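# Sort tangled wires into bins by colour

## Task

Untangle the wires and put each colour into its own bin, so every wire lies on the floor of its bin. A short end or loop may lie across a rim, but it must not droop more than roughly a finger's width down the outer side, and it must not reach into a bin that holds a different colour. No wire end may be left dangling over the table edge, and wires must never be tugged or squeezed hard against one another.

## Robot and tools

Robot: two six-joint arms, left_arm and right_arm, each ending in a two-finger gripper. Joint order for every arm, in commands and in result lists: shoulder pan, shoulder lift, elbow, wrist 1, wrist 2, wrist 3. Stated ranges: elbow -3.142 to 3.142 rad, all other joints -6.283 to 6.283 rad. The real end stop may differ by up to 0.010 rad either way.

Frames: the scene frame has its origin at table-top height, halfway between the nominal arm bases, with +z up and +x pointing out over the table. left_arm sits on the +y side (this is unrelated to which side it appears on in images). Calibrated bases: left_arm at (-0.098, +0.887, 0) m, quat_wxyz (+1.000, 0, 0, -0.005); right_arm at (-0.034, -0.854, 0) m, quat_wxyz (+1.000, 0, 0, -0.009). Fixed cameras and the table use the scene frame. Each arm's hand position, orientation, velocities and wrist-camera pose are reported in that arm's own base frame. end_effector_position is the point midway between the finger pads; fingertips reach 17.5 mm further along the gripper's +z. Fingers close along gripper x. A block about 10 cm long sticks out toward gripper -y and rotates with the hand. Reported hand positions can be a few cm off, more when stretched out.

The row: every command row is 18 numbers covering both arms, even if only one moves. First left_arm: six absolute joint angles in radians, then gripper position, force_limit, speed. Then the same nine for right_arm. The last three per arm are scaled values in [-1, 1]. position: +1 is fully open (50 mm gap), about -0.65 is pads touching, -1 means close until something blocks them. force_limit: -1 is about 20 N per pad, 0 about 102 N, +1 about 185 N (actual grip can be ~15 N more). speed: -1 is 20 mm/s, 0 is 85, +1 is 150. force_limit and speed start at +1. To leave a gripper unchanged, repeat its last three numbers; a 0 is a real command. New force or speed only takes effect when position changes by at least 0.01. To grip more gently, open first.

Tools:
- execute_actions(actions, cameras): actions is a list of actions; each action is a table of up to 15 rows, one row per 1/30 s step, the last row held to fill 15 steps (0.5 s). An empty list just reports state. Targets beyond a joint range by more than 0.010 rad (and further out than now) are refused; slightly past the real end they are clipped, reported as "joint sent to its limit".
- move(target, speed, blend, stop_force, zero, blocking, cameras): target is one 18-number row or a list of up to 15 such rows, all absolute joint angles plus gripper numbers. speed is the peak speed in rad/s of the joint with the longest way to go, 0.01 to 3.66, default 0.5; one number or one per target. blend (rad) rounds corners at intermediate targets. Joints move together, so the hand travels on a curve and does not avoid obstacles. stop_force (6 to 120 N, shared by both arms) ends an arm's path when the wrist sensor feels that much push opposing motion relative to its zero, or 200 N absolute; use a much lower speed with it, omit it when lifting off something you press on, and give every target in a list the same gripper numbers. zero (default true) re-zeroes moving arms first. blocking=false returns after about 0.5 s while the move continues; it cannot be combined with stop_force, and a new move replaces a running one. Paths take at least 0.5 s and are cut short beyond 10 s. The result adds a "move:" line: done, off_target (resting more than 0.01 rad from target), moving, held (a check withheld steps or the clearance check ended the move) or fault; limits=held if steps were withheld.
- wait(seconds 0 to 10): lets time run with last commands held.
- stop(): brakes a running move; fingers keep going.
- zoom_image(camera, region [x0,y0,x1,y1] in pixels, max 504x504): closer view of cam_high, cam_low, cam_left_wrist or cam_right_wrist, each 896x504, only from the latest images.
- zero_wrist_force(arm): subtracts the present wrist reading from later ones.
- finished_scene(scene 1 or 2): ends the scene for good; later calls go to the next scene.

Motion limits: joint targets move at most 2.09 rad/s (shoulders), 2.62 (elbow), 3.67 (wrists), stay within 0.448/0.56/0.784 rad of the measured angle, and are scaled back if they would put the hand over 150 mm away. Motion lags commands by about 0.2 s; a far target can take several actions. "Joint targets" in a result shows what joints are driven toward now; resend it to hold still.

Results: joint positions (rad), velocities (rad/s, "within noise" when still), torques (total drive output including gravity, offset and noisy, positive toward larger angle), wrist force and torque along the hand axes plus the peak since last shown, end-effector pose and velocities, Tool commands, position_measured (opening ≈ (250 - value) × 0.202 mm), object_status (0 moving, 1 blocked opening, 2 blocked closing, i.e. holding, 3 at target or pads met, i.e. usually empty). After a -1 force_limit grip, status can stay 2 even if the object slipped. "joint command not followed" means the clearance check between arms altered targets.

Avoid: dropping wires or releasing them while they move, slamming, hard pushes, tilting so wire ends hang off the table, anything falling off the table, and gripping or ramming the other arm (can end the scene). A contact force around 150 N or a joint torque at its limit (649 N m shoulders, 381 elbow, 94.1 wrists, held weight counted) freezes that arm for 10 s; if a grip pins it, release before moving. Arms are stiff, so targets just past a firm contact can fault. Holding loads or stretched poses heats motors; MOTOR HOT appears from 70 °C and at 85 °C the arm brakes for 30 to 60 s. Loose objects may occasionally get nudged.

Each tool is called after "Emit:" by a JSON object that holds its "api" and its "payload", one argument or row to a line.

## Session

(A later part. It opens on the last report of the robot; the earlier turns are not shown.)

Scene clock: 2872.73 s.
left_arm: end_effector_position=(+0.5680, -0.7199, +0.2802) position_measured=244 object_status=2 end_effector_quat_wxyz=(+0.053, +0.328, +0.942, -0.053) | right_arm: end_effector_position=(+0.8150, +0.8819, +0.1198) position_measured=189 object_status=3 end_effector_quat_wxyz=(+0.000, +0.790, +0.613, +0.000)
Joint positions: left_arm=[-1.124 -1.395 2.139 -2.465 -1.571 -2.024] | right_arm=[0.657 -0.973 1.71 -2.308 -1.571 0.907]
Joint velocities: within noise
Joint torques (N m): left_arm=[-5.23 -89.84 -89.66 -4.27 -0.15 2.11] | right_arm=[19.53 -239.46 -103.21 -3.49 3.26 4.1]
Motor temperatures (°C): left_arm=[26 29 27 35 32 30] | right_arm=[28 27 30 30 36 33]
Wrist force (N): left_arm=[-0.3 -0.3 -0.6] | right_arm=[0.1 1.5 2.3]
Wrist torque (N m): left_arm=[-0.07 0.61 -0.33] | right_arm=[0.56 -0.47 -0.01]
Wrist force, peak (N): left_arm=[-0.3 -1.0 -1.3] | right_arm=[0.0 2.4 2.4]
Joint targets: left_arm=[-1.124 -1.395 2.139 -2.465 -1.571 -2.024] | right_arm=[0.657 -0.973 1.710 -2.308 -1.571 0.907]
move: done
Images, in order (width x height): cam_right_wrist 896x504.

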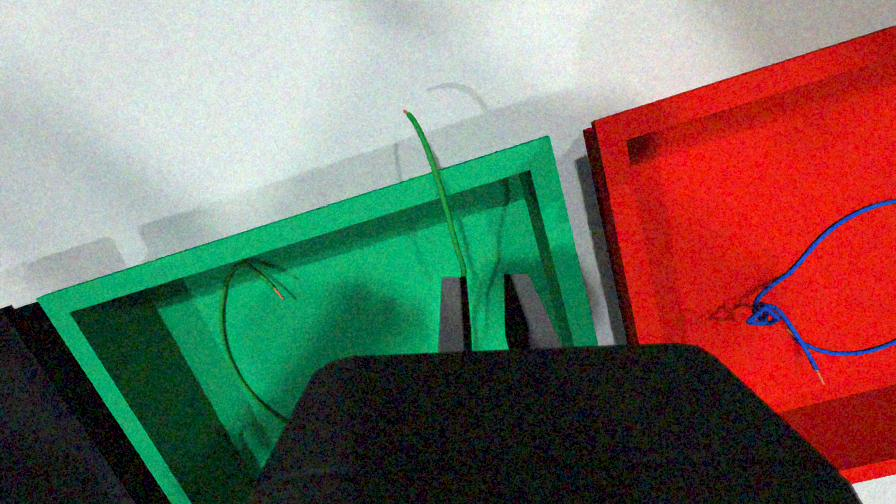

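Emit:
{"api": "move", "payload": {
  "target": [-1.1238,-1.3952,2.1395,-2.4651,-1.5708,-2.0238,-1,-0.9,-1,0.6566,-0.8982,1.7360,-2.4086,-1.5708,0.9066,-0.25,-0.9,-1],
  "speed": 0.04,
  "stop_force": 6,
  "cameras": ["cam_right_wrist"]
}}

Emit:
{"api": "move", "payload": {
  "target": [-1.1238,-1.3952,2.1395,-2.4651,-1.5708,-2.0238,-1,-0.9,-1,0.6566,-0.8982,1.7360,-2.4086,-1.5708,0.9066,-1,-0.9,-1],
  "speed": 0.04,
  "cameras": ["cam_right_wrist"]
}}

Emit:
{"api": "zoom_image", "payload": {
  "camera": "cam_right_wrist",
  "region": [350, 100, 700, 360]
}}

Scene clock: 2890.93 s.
left_arm: end_effector_position=(+0.5680, -0.7199, +0.2802) position_measured=244 object_status=2 end_effector_quat_wxyz=(+0.053, +0.328, +0.942, -0.053) | right_arm: end_effector_position=(+0.8150, +0.8819, +0.0302) position_measured=189 object_status=3 end_effector_quat_wxyz=(+0.000, +0.790, +0.613, +0.000)
Joint positions: left_arm=[-1.124 -1.395 2.139 -2.465 -1.571 -2.024] | right_arm=[0.657 -0.898 1.736 -2.409 -1.571 0.907]
Joint velocities: within noise
Joint torques (N m): left_arm=[-6.41 -93.71 -87.91 -5.15 -0.14 2.61] | right_arm=[17.22 -216.26 -67.35 -13.56 2.45 3.28]
Motor temperatures (°C): left_arm=[26 29 27 35 32 30] | right_arm=[28 27 30 30 36 33]
Wrist force (N): left_arm=[-0.3 0.3 -1.3] | right_arm=[0.3 1.2 1.9]
Wrist torque (N m): left_arm=[0.04 0.60 -0.33] | right_arm=[0.49 -0.55 -0.02]
Wrist force, peak (N): left_arm=[-0.6 -0.4 -1.6] | right_arm=[0.0 1.6 2.9]
Joint targets: left_arm=[-1.124 -1.395 2.139 -2.465 -1.571 -2.024] | right_arm=[0.657 -0.898 1.736 -2.409 -1.571 0.907]
move: done
Images, in order (width x height): cam_right_wrist 896x504.

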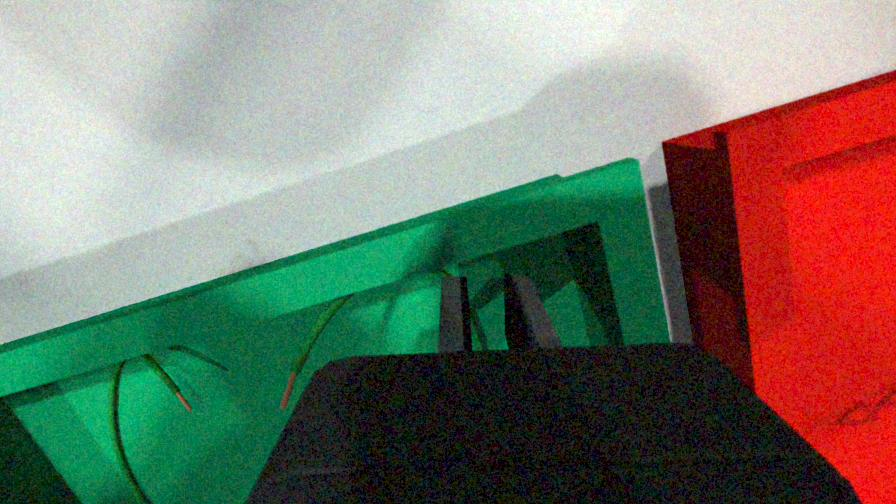

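Scene clock: 2891.77 s.
left_arm: end_effector_position=(+0.5680, -0.7199, +0.2802) position_measured=244 object_status=2 end_effector_quat_wxyz=(+0.053, +0.328, +0.942, -0.053) | right_arm: end_effector_position=(+0.8150, +0.8819, +0.0302) position_measured=251 object_status=3 end_effector_quat_wxyz=(+0.000, +0.790, +0.613, +0.000)
Joint positions: left_arm=[-1.124 -1.395 2.139 -2.465 -1.571 -2.024] | right_arm=[0.657 -0.898 1.736 -2.409 -1.571 0.907]
Joint velocities: within noise
Joint torques (N m): left_arm=[-4.78 -86.85 -87.46 -5.22 -0.15 3.08] | right_arm=[13.26 -211.73 -71.35 -12.38 3.02 2.86]
Motor temperatures (°C): left_arm=[26 29 27 35 32 30] | right_arm=[28 27 30 30 36 33]
Wrist force (N): left_arm=[-0.6 -0.4 -0.8] | right_arm=[0.1 1.7 1.9]
Wrist torque (N m): left_arm=[-0.09 0.65 -0.33] | right_arm=[0.57 -0.52 -0.01]
Wrist force, peak (N): left_arm=[-0.6 -0.2 -1.3] | right_arm=[0.7 2.0 2.2]
Joint targets: left_arm=[-1.124 -1.395 2.139 -2.465 -1.571 -2.024] | right_arm=[0.657 -0.898 1.736 -2.409 -1.571 0.907]
move: done
Images, in order (width x height): cam_right_wrist 896x504.

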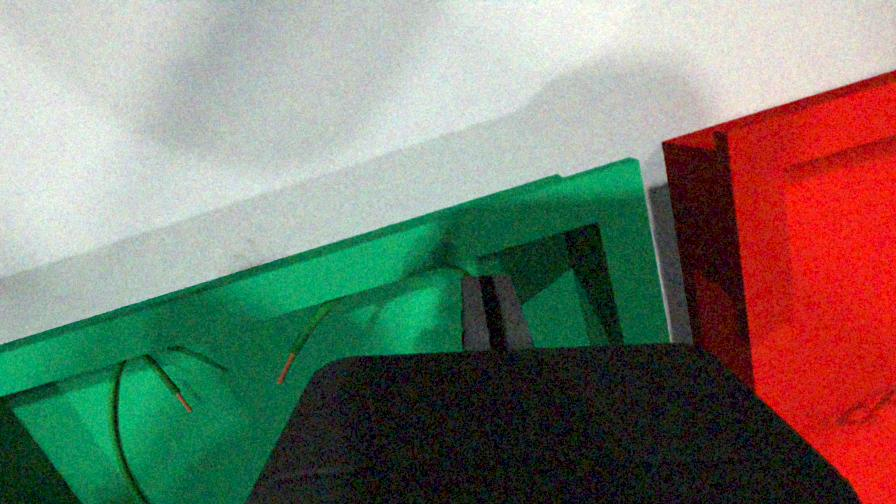

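Scaled by 1.440 from the camera's 896x504 image, which has a finer 1280x720 frame.

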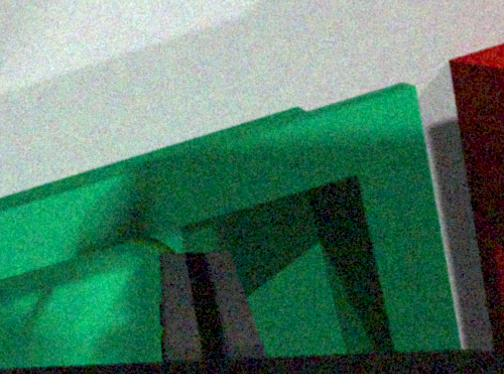

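Emit:
{"api": "move", "payload": {
  "target": [
    [-1.1238,-1.3952,2.1395,-2.4651,-1.5708,-2.0238,-1,-0.9,-1,0.6566,-0.9730,1.7103,-2.3081,-1.5708,0.9066,-1,-0.9,-1],
    [-1.1238,-1.3952,2.1395,-2.4651,-1.5708,-2.0238,-1,-0.9,-1,0.6538,-0.9768,1.7175,-2.3115,-1.5708,-2.2362,-0.25,-0.9,-1]
  ],
  "speed": [0.08,0.6],
  "cameras": ["cam_right_wrist","cam_high"]
}}

Emit:
{"api": "zoom_image", "payload": {
  "camera": "cam_right_wrist",
  "region": [350, 100, 700, 360]
}}

Emit:
{"api": "zoom_image", "payload": {
  "camera": "cam_high",
  "region": [400, 220, 520, 350]
}}

Scene clock: 2924.03 s.
left_arm: end_effector_position=(+0.5680, -0.7199, +0.2802) position_measured=244 object_status=2 end_effector_quat_wxyz=(+0.053, +0.328, +0.942, -0.053) | right_arm: end_effector_position=(+0.8140, +0.8769, +0.1201) position_measured=189 object_status=0 end_effector_quat_wxyz=(+0.000, -0.613, +0.790, +0.000)
Joint positions: left_arm=[-1.124 -1.395 2.139 -2.465 -1.571 -2.024] | right_arm=[0.654 -0.977 1.718 -2.312 -1.571 -2.236]
Joint velocities: within noise
Joint torques (N m): left_arm=[-7.45 -90.23 -87.92 -7.65 -0.67 2.37] | right_arm=[-25.31 -232.29 -79.93 -12.64 2.65 -7.16]
Motor temperatures (°C): left_arm=[26 29 27 35 32 30] | right_arm=[28 27 30 30 36 33]
Wrist force (N): left_arm=[-0.1 -0.4 -0.9] | right_arm=[-0.2 1.2 1.9]
Wrist torque (N m): left_arm=[-0.10 0.56 -0.33] | right_arm=[0.51 -0.41 0.00]
Wrist force, peak (N): left_arm=[-0.9 -0.8 -1.2] | right_arm=[0.0 1.2 3.8]
Joint targets: left_arm=[-1.124 -1.395 2.139 -2.465 -1.571 -2.024] | right_arm=[0.654 -0.977 1.718 -2.312 -1.571 -2.236]
move: done
Images, in order (width x height): cam_high 896x504, cam_right_wrist 896x504.

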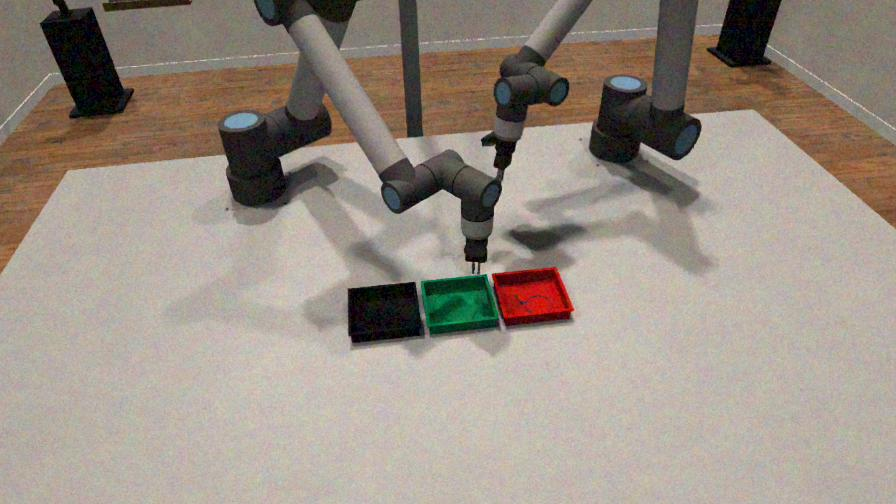

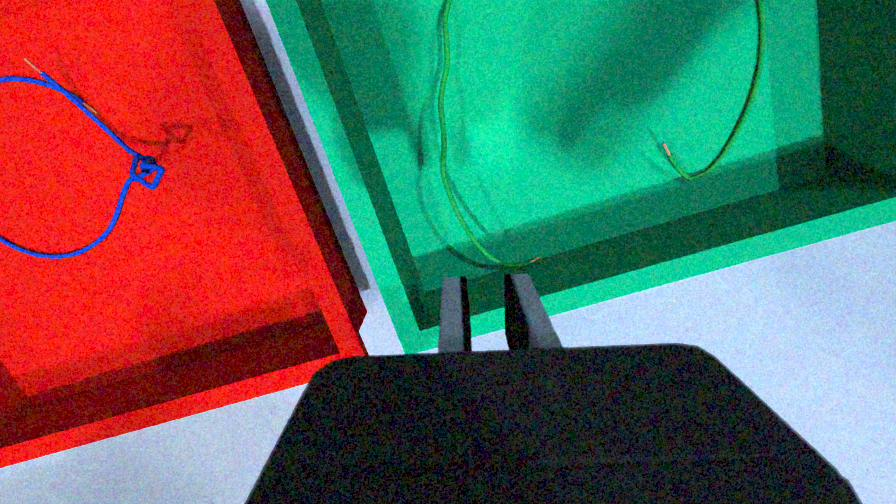

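Scaled by 1.440 from the camera's 896x504 image, which has a finer 1280x720 frame.

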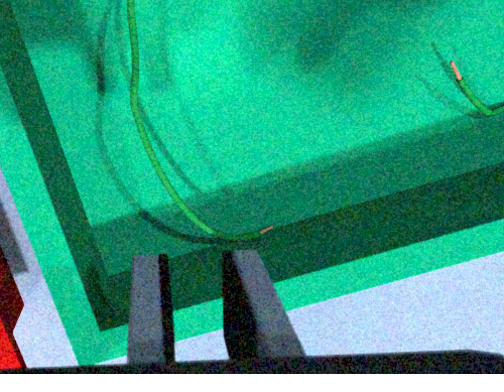

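Scaled by 3.877 from the camera's 896x504 image, which has a finer 1280x720 frame.

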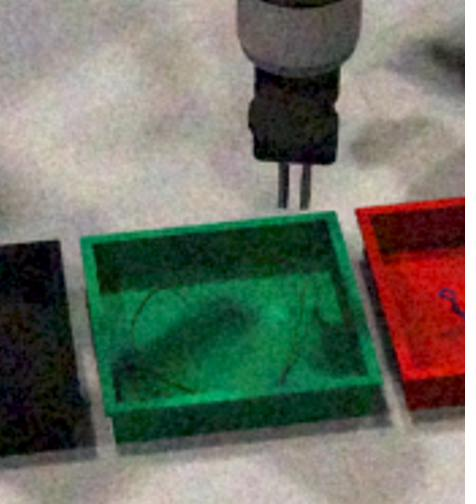

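Emit:
{"api": "move", "payload": {
  "target": [
    [-1.1238,-1.3952,2.1395,-2.4651,-1.5708,-2.0238,-1,-0.9,-1,0.6538,-1.0700,1.6550,-2.1558,-1.5708,-2.2362,-0.25,-0.9,-1],
    [-1.1238,-1.3952,2.1395,-2.4651,-1.5708,-2.0238,-1,-0.9,-1,0.464,-1.6261,2.2202,-2.1649,-1.5708,-1.0,-0.25,-0.9,-1],
    [-1.1238,-1.3952,2.1395,-2.4651,-1.5708,-2.0238,-1,-0.9,-1,-0.8,-1.6261,2.2202,-2.1649,-1.5708,-1.0,-0.25,-0.9,-1]
  ],
  "speed": 0.5,
  "blend": [0.05,0.1,0],
  "cameras": ["cam_left_wrist","cam_high","cam_low"]
}}

Emit:
{"api": "zoom_image", "payload": {
  "camera": "cam_high",
  "region": [400, 220, 520, 350]
}}

Emit:
{"api": "zoom_image", "payload": {
  "camera": "cam_high",
  "region": [450, 140, 540, 220]
}}

Scene clock: 2949.60 s.
left_arm: end_effector_position=(+0.5680, -0.7199, +0.2802) position_measured=244 object_status=2 end_effector_quat_wxyz=(+0.053, +0.328, +0.942, -0.053) | right_arm: end_effector_position=(+0.6428, -0.3730, +0.3503) position_measured=189 object_status=3 end_effector_quat_wxyz=(+0.000, +0.633, +0.774, +0.000)
Joint positions: left_arm=[-1.124 -1.395 2.139 -2.465 -1.571 -2.024] | right_arm=[-0.8 -1.626 2.22 -2.165 -1.571 -1]
Joint velocities: within noise
Joint torques (N m): left_arm=[-4.27 -89.52 -85.66 -7.43 -0.1 2.02] | right_arm=[-30.55 -87 -94.02 -9.31 2.53 5.01]
Motor temperatures (°C): left_arm=[26 29 27 35 32 30] | right_arm=[28 27 30 30 36 33]
Wrist force (N): left_arm=[-0.6 -0.7 -1.1] | right_arm=[0.4 1.8 2.1]
Wrist torque (N m): left_arm=[-0.14 0.66 -0.33] | right_arm=[0.64 -0.56 -0.02]
Wrist force, peak (N): left_arm=[-1.1 -0.4 -1.2] | right_arm=[0.4 2.1 7.5]
Joint targets: left_arm=[-1.124 -1.395 2.139 -2.465 -1.571 -2.024] | right_arm=[-0.800 -1.626 2.220 -2.165 -1.571 -1.000]
move: done
Images, in order (width x height): cam_high 896x504, cam_low 896x504, cam_left_wrist 896x504.

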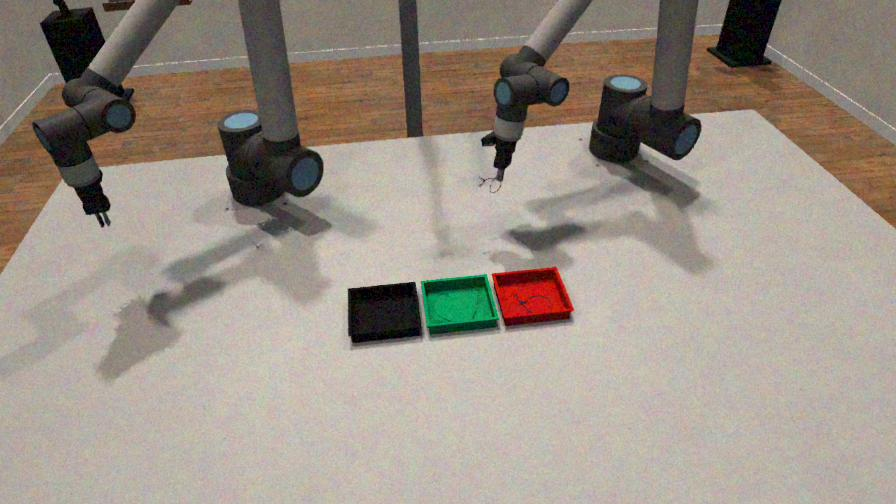

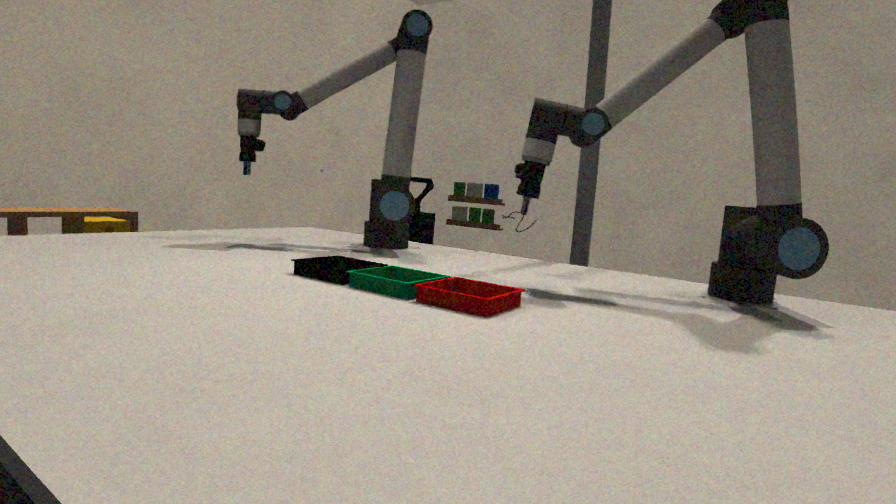

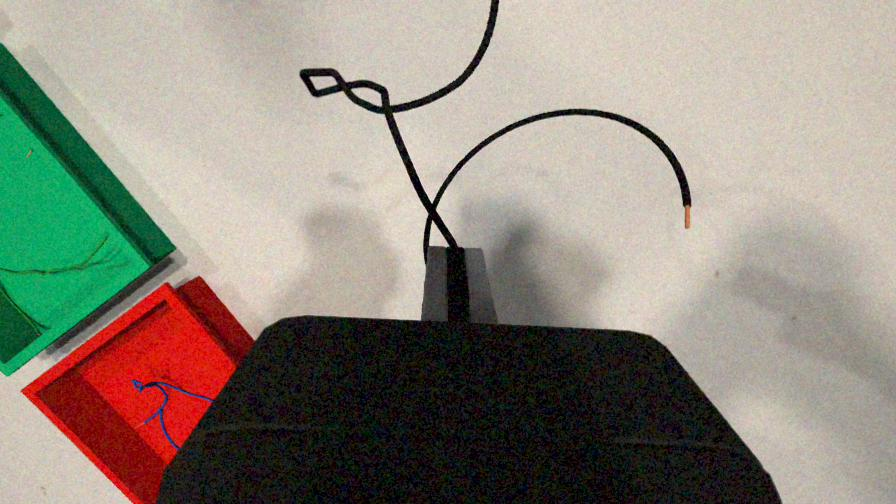

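Scaled by 3.877 from the camera's 896x504 image, which has a finer 1280x720 frame.

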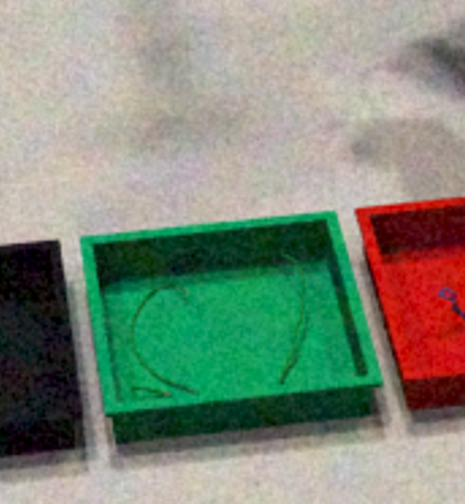

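Scaled by 5.600 from the camera's 896x504 image, which has a finer 1280x720 frame.

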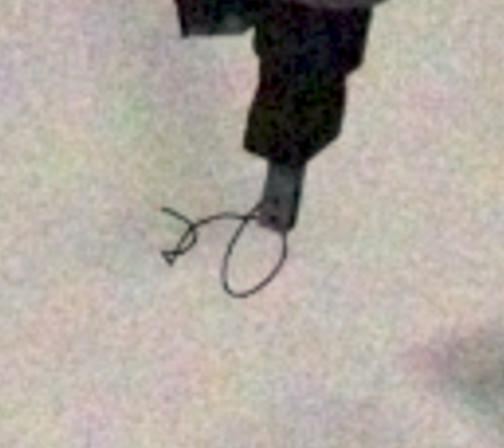

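Emit:
{"api": "move", "payload": {
  "target": [-1.0016,-0.6689,0.9208,-1.8227,-1.5708,-1.9016,-1,-0.9,-1,-0.8,-1.6261,2.2202,-2.1649,-1.5708,-1.0,-0.25,-0.9,-1],
  "speed": 0.3,
  "cameras": ["cam_left_wrist","cam_high","cam_low"]
}}

Emit:
{"api": "zoom_image", "payload": {
  "camera": "cam_high",
  "region": [320, 200, 520, 360]
}}

Scene clock: 2970.17 s.
left_arm: end_effector_position=(+0.9999, -1.1898, +0.2505) position_measured=244 object_status=2 end_effector_quat_wxyz=(+0.000, +0.329, +0.944, +0.000) | right_arm: end_effector_position=(+0.6427, -0.3732, +0.3503) position_measured=189 object_status=3 end_effector_quat_wxyz=(+0.000, +0.633, +0.774, +0.000)
Joint positions: left_arm=[-1.002 -0.669 0.921 -1.823 -1.571 -1.902] | right_arm=[-0.8 -1.626 2.22 -2.165 -1.571 -1]
Joint velocities: within noise
Joint torques (N m): left_arm=[26.18 -237.34 -123.73 -2.26 -0.29 5.37] | right_arm=[-18.25 -82.31 -104.04 -6.48 1.89 5.03]
Motor temperatures (°C): left_arm=[26 29 27 35 32 30] | right_arm=[28 27 30 30 36 33]
Wrist force (N): left_arm=[0.7 -0.9 -0.7] | right_arm=[1.0 1.6 1.9]
Wrist torque (N m): left_arm=[-0.21 0.46 -0.24] | right_arm=[0.60 -0.68 -0.02]
Wrist force, peak (N): left_arm=[2.5 0.4 -1.2] | right_arm=[0.6 2.2 2.5]
Joint targets: left_arm=[-1.002 -0.669 0.921 -1.823 -1.571 -1.902] | right_arm=[-0.800 -1.626 2.220 -2.165 -1.571 -1.000]
move: done
Images, in order (width x height): cam_high 896x504, cam_low 896x504, cam_left_wrist 896x504.

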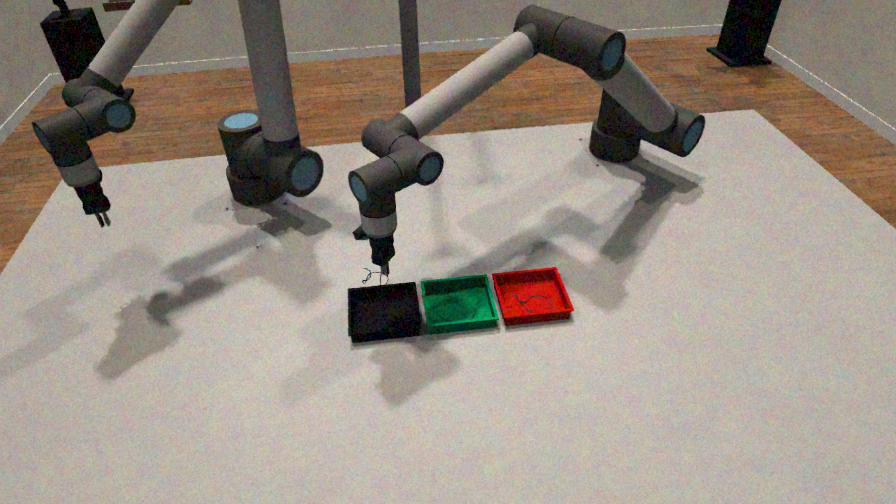

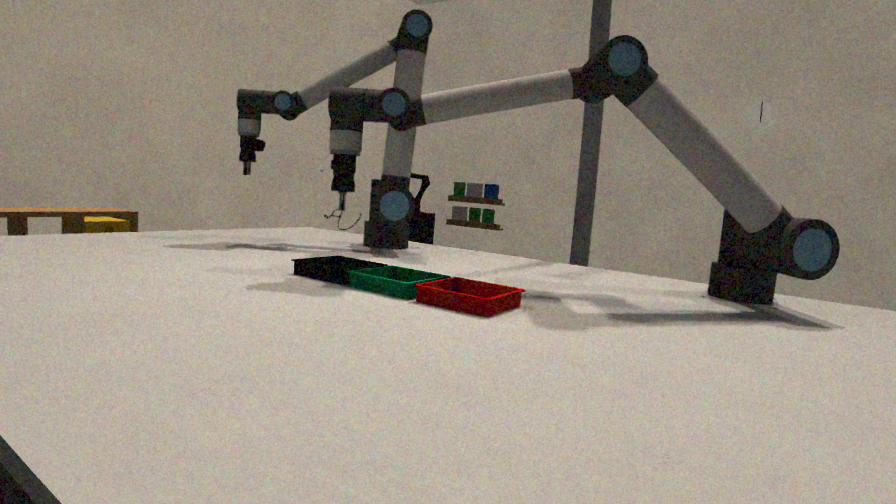

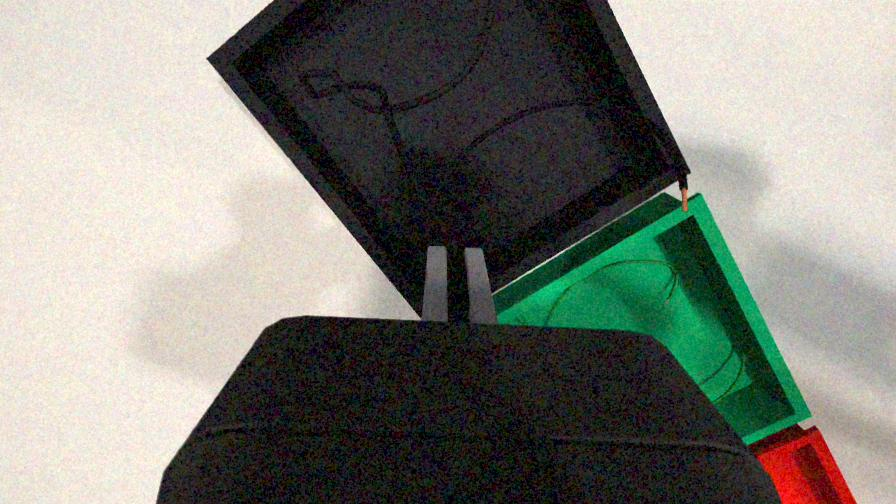

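Scaled by 2.520 from the camera's 896x504 image, which has a finer 1280x720 frame.

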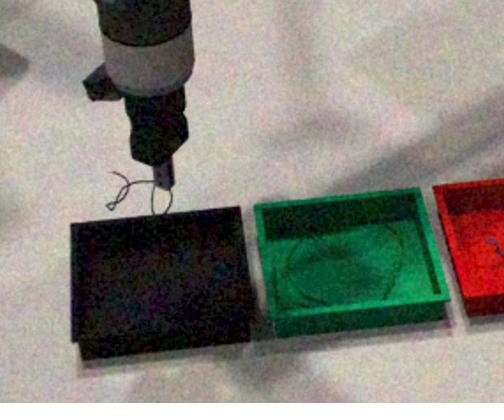

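Emit:
{"api": "move", "payload": {
  "target": [
    [-0.9890,-0.5991,0.9690,-1.9407,-1.5708,-1.889,-1,-0.9,-1,-0.8,-1.6261,2.2202,-2.1649,-1.5708,-1.0,-0.25,-0.9,-1],
    [-0.9890,-0.5667,0.9911,-1.9952,-1.5708,-1.889,-1,-0.9,-1,-0.8,-1.6261,2.2202,-2.1649,-1.5708,-1.0,-0.25,-0.9,-1]
  ],
  "speed": [0.06,0.04],
  "stop_force": 6,
  "cameras": ["cam_left_wrist","cam_high","cam_low"]
}}

Emit:
{"api": "zoom_image", "payload": {
  "camera": "cam_high",
  "region": [320, 200, 520, 360]
}}

Scene clock: 3006.10 s.
left_arm: end_effector_position=(+1.0200, -1.1850, +0.0602) position_measured=244 object_status=2 end_effector_quat_wxyz=(+0.000, +0.329, +0.944, +0.000) | right_arm: end_effector_position=(+0.6427, -0.3732, +0.3503) position_measured=189 object_status=3 end_effector_quat_wxyz=(+0.000, +0.633, +0.774, +0.000)
Joint positions: left_arm=[-0.989 -0.567 0.991 -1.995 -1.571 -1.889] | right_arm=[-0.8 -1.626 2.22 -2.165 -1.571 -1]
Joint velocities: within noise
Joint torques (N m): left_arm=[26.67 -242.22 -77.39 -12.53 -0.17 4.89] | right_arm=[-15.19 -69.41 -96.37 -7.42 2.7 4.34]
Motor temperatures (°C): left_arm=[26 29 27 35 32 30] | right_arm=[28 27 30 30 36 33]
Wrist force (N): left_arm=[0.6 -0.7 -1.3] | right_arm=[0.6 1.9 1.7]
Wrist torque (N m): left_arm=[-0.16 0.46 -0.23] | right_arm=[0.66 -0.60 -0.02]
Wrist force, peak (N): left_arm=[0.8 -0.7 -2.1] | right_arm=[0.3 2.1 2.7]
Joint targets: left_arm=[-0.989 -0.567 0.991 -1.995 -1.571 -1.889] | right_arm=[-0.800 -1.626 2.220 -2.165 -1.571 -1.000]
move: done
Images, in order (width x height): cam_high 896x504, cam_low 896x504, cam_left_wrist 896x504.

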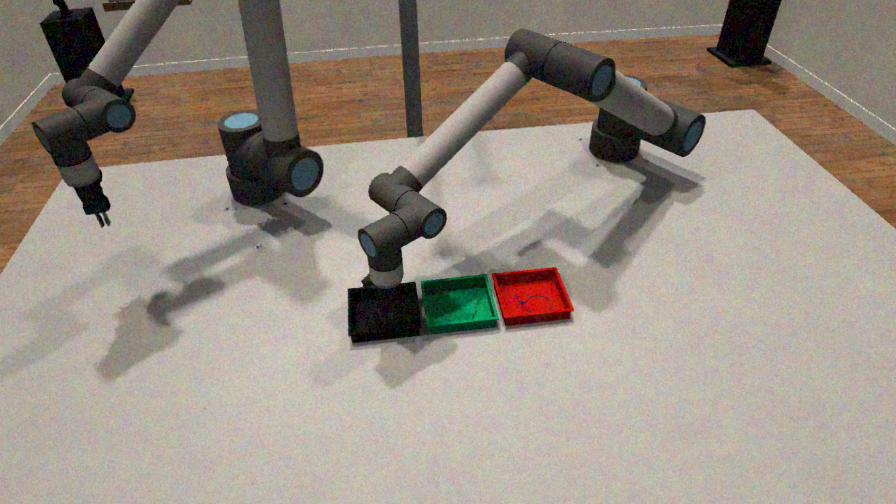

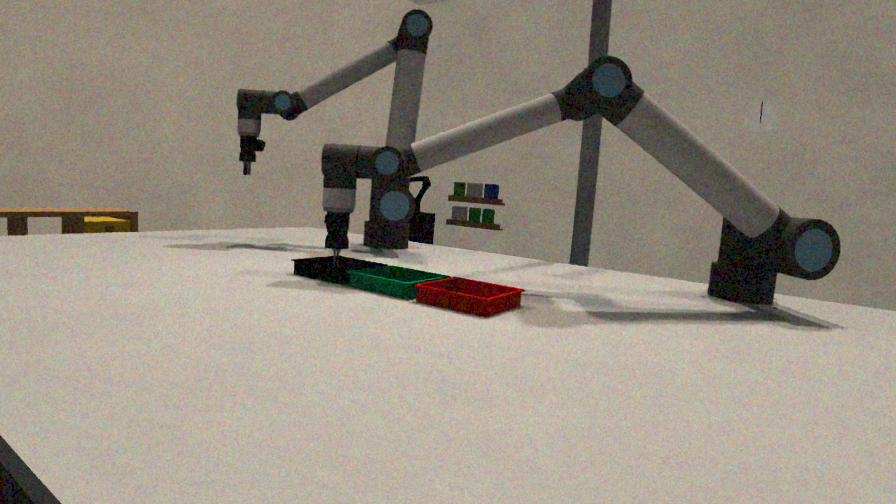

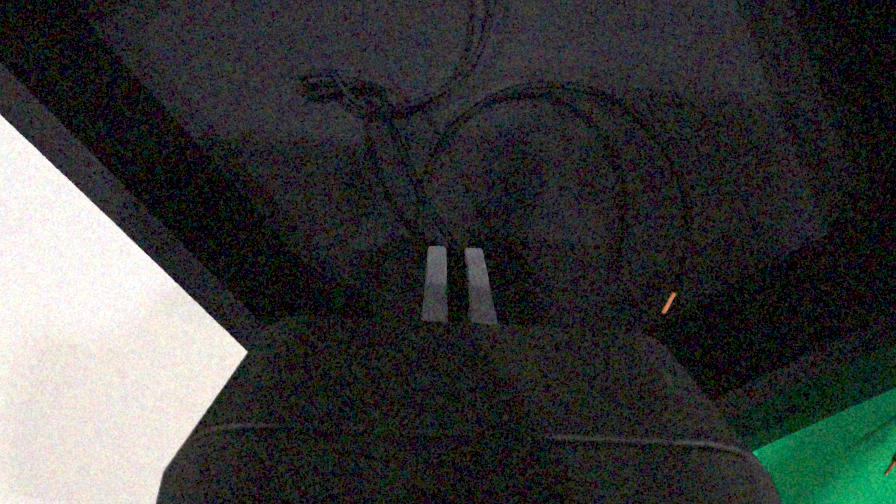

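Scaled by 2.520 from the camera's 896x504 image, which has a finer 1280x720 frame.

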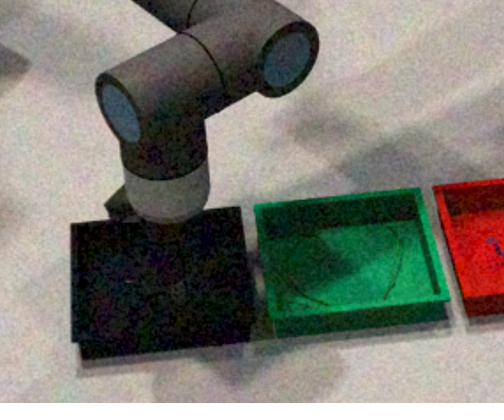

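Emit:
{"api": "move", "payload": {
  "target": [-0.9890,-0.5455,1.0010,-2.0263,-1.5708,-1.889,-1,-0.9,-1,-0.8,-1.6261,2.2202,-2.1649,-1.5708,-1.0,-0.25,-0.9,-1],
  "speed": 0.025,
  "stop_force": 6,
  "cameras": ["cam_left_wrist"]
}}

Emit:
{"api": "move", "payload": {
  "target": [
    [-0.9890,-0.5455,1.0010,-2.0263,-1.5708,-1.889,-0.4,-0.9,-1,-0.8,-1.6261,2.2202,-2.1649,-1.5708,-1.0,-0.25,-0.9,-1],
    [-0.9890,-0.5991,0.9690,-1.9407,-1.5708,-1.889,-0.4,-0.9,-1,-0.8,-1.6261,2.2202,-2.1649,-1.5708,-1.0,-0.25,-0.9,-1],
    [-1.0016,-0.6689,0.9208,-1.8227,-1.5708,-1.9016,-0.4,-0.9,-1,-0.8,-1.6261,2.2202,-2.1649,-1.5708,-1.0,-0.25,-0.9,-1]
  ],
  "speed": [0.03,0.04,0.15]
}}

Emit:
{"api": "zoom_image", "payload": {
  "camera": "cam_high",
  "region": [340, 250, 440, 350]
}}

Emit:
{"api": "zoom_image", "payload": {
  "camera": "cam_left_wrist",
  "region": [480, 150, 896, 504]
}}

Emit:
{"api": "zoom_image", "payload": {
  "camera": "cam_left_wrist",
  "region": [200, 0, 700, 330]
}}

Scene clock: 3024.97 s.
left_arm: end_effector_position=(+1.0200, -1.1850, +0.0243) position_measured=244 object_status=2 end_effector_quat_wxyz=(+0.000, +0.329, +0.944, +0.000) | right_arm: end_effector_position=(+0.6427, -0.3732, +0.3503) position_measured=189 object_status=3 end_effector_quat_wxyz=(+0.000, +0.633, +0.774, +0.000)
Joint positions: left_arm=[-0.989 -0.546 1.001 -2.026 -1.571 -1.889] | right_arm=[-0.8 -1.626 2.22 -2.165 -1.571 -1]
Joint velocities: within noise
Joint torques (N m): left_arm=[17.67 -243.37 -74.2 -10.66 0.74 4.8] | right_arm=[-16.12 -71.36 -94.55 -8.71 1.78 4.7]
Motor temperatures (°C): left_arm=[26 29 27 35 32 30] | right_arm=[28 27 30 30 36 33]
Wrist force (N): left_arm=[-0.4 -0.9 -6.6] | right_arm=[0.6 1.2 2.2]
Wrist torque (N m): left_arm=[-0.20 0.51 -0.22] | right_arm=[0.52 -0.61 -0.02]
Wrist force, peak (N): left_arm=[-0.1 -0.8 -7.3] | right_arm=[0.5 2.0 2.5]
Joint targets: left_arm=[-0.989 -0.546 1.001 -2.026 -1.571 -1.889] | right_arm=[-0.800 -1.626 2.220 -2.165 -1.571 -1.000]
move: contact (left_arm)
Images, in order (width x height): cam_left_wrist 896x504.

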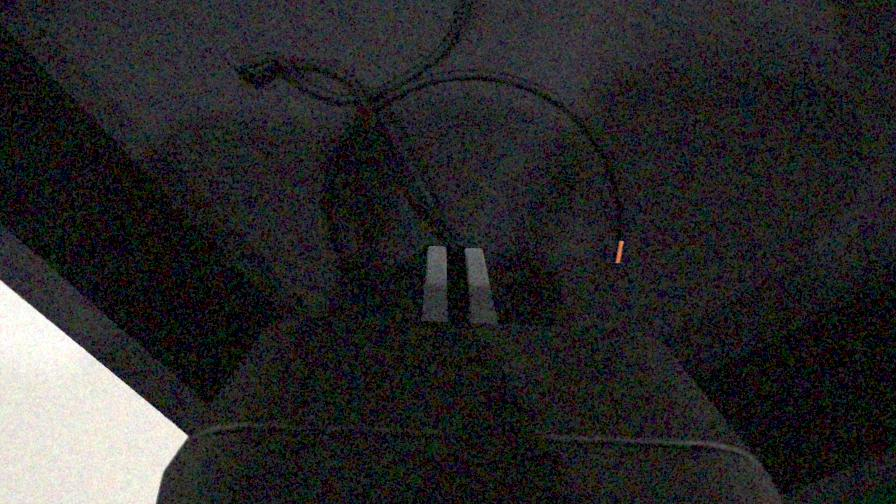

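Scene clock: 3028.97 s.
left_arm: end_effector_position=(+1.0000, -1.1899, +0.2500) position_measured=212 object_status=3 end_effector_quat_wxyz=(+0.000, +0.329, +0.944, +0.000) | right_arm: end_effector_position=(+0.6427, -0.3732, +0.3503) position_measured=189 object_status=3 end_effector_quat_wxyz=(+0.000, +0.633, +0.774, +0.000)
Joint positions: left_arm=[-1.002 -0.669 0.921 -1.823 -1.571 -1.902] | right_arm=[-0.8 -1.626 2.22 -2.165 -1.571 -1]
Joint velocities: within noise
Joint torques (N m): left_arm=[-32.31 -298.46 -119.25 -2.47 -0.04 -6.16] | right_arm=[-10.99 -74.43 -91.28 -8.77 2.26 4.46]
Motor temperatures (°C): left_arm=[26 29 27 35 32 30] | right_arm=[28 27 30 30 36 33]
Wrist force (N): left_arm=[0.5 -0.6 -0.9] | right_arm=[0.4 1.6 2.3]
Wrist torque (N m): left_arm=[-0.15 0.50 -0.24] | right_arm=[0.60 -0.57 -0.02]
Wrist force, peak (N): left_arm=[2.5 -0.9 -7.2] | right_arm=[0.5 2.1 2.6]
Joint targets: left_arm=[-1.002 -0.669 0.921 -1.823 -1.571 -1.902] | right_arm=[-0.800 -1.626 2.220 -2.165 -1.571 -1.000]
move: done

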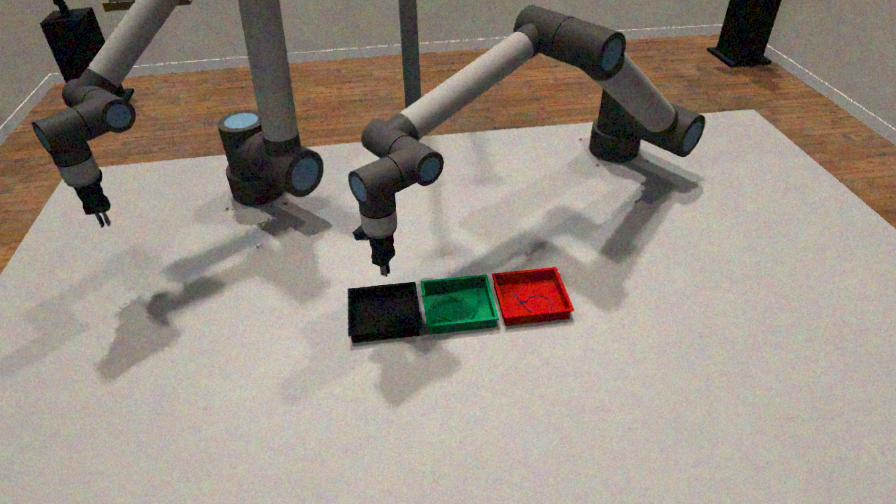

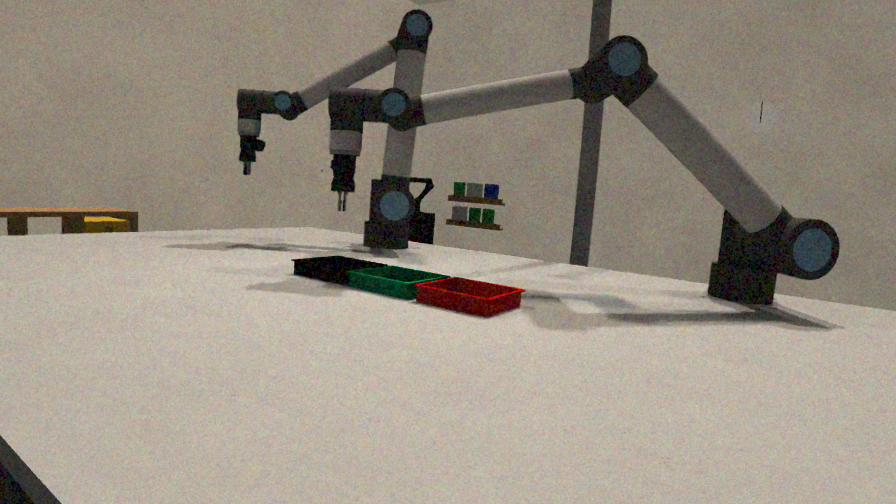

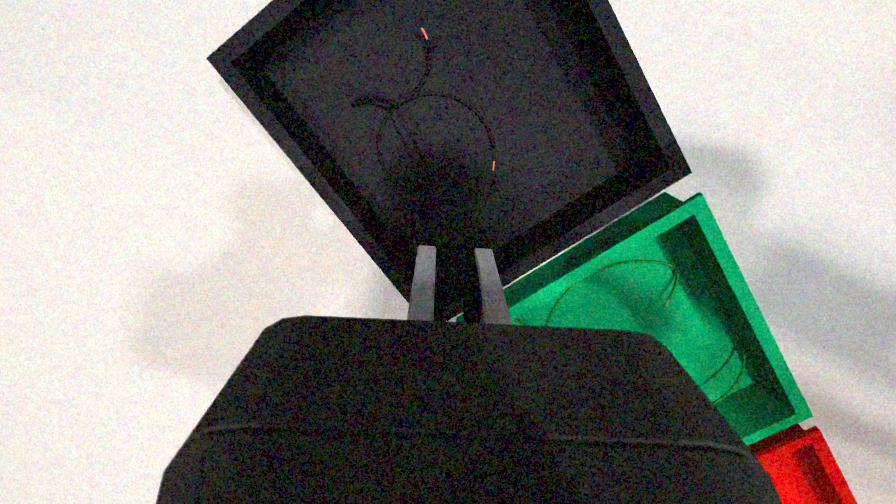

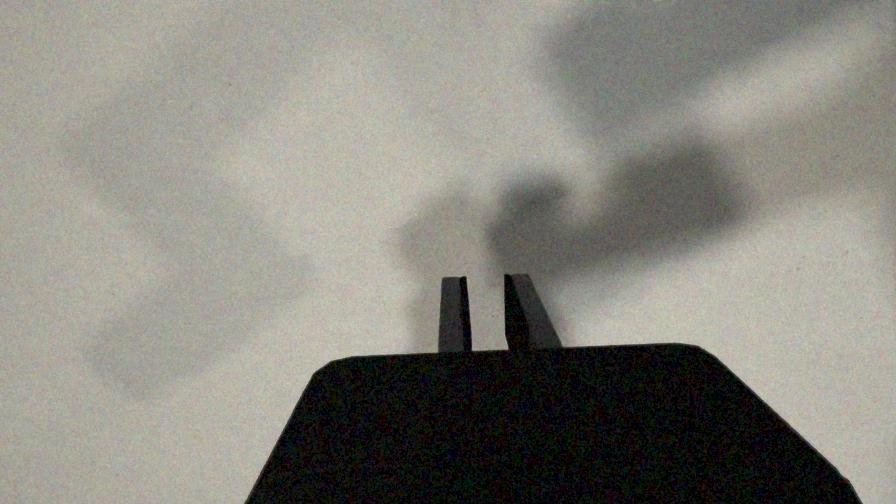

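Scaled by 5.040 from the camera's 896x504 image, which has a finer 1280x720 frame.

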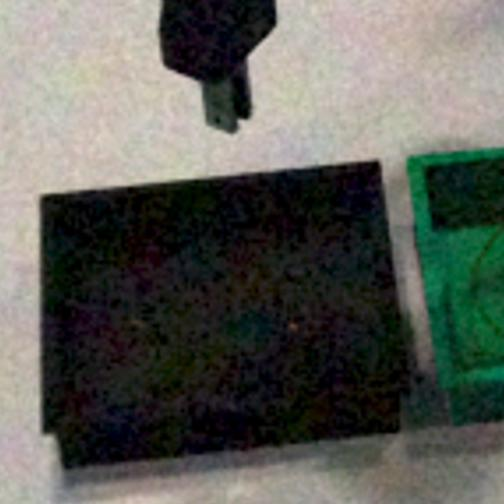

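Scaled by 1.212 from the camera's 896x504 image, which has a finer 1280x720 frame.

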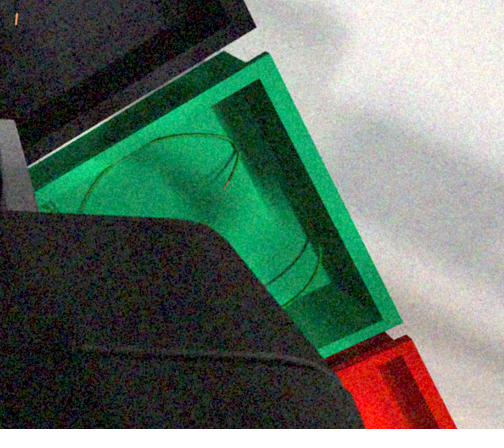

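Scaled by 1.008 from the camera's 896x504 image, which has a finer 1280x720 frame.

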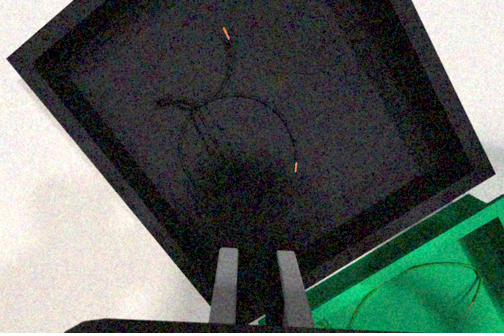

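Emit:
{"api": "move", "payload": {
  "target": [-0.9487,-0.9706,1.2325,-1.8327,-1.5708,-1.849,-0.4,-0.9,-1,-0.8,-1.6261,2.2202,-2.1649,-1.5708,-1.0,-0.25,-0.9,-1],
  "speed": 0.4,
  "cameras": ["cam_left_wrist","cam_high"]
}}

Emit:
{"api": "zoom_image", "payload": {
  "camera": "cam_left_wrist",
  "region": [400, 0, 896, 330]
}}

Emit:
{"api": "zoom_image", "payload": {
  "camera": "cam_high",
  "region": [410, 260, 510, 345]
}}

Scene clock: 3045.63 s.
left_arm: end_effector_position=(+0.9501, -0.9802, +0.4200) position_measured=212 object_status=3 end_effector_quat_wxyz=(+0.000, +0.329, +0.944, +0.000) | right_arm: end_effector_position=(+0.6427, -0.3732, +0.3503) position_measured=189 object_status=3 end_effector_quat_wxyz=(+0.000, +0.633, +0.774, +0.000)
Joint positions: left_arm=[-0.949 -0.97 1.232 -1.833 -1.571 -1.849] | right_arm=[-0.8 -1.626 2.22 -2.165 -1.571 -1]
Joint velocities: within noise
Joint torques (N m): left_arm=[26 -243.39 -77.57 -12.82 -0.06 4.81] | right_arm=[-12.56 -69.23 -85.33 -9.55 2.68 4.61]
Motor temperatures (°C): left_arm=[26 29 27 35 32 30] | right_arm=[28 27 30 30 36 33]
Wrist force (N): left_arm=[0.8 -0.3 -1.3] | right_arm=[0.4 1.5 1.7]
Wrist torque (N m): left_arm=[-0.03 0.45 -0.25] | right_arm=[0.59 -0.58 -0.02]
Wrist force, peak (N): left_arm=[3.9 2.2 -3.8] | right_arm=[1.1 2.1 2.2]
Joint targets: left_arm=[-0.949 -0.971 1.232 -1.833 -1.571 -1.849] | right_arm=[-0.800 -1.626 2.220 -2.165 -1.571 -1.000]
move: done
Images, in order (width x height): cam_high 896x504, cam_left_wrist 896x504.

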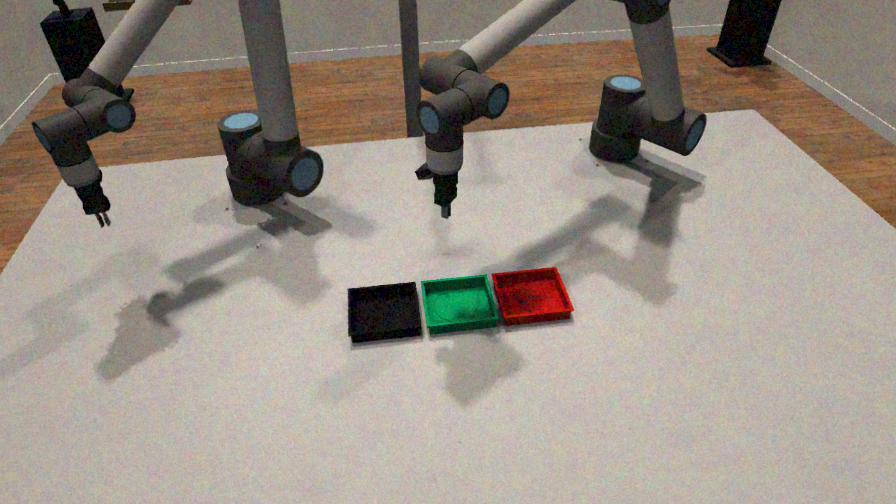

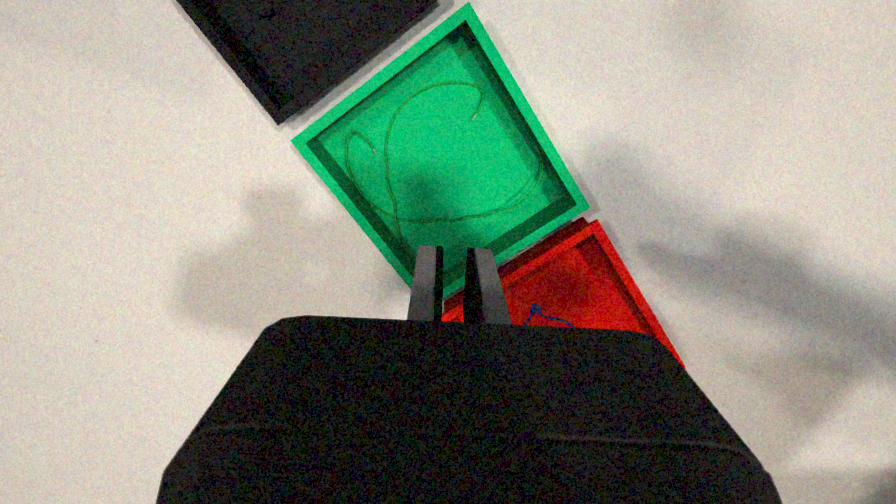

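Scaled by 1.016 from the camera's 896x504 image, which has a finer 1280x720 frame.

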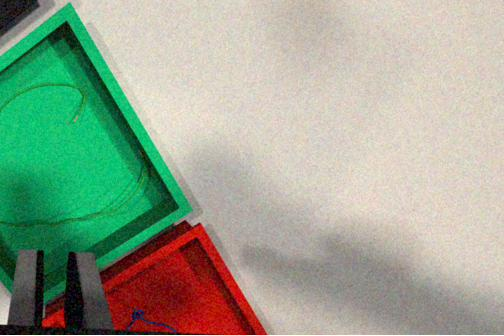

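Scaled by 5.040 from the camera's 896x504 image, which has a finer 1280x720 frame.

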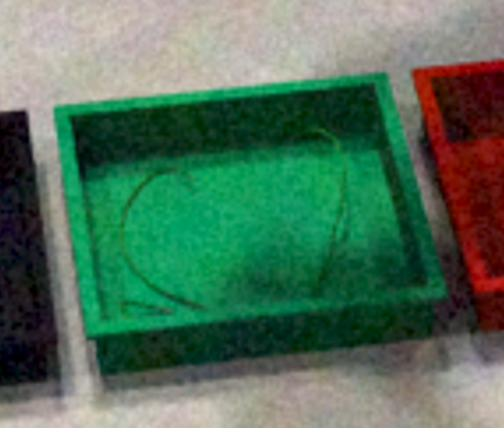

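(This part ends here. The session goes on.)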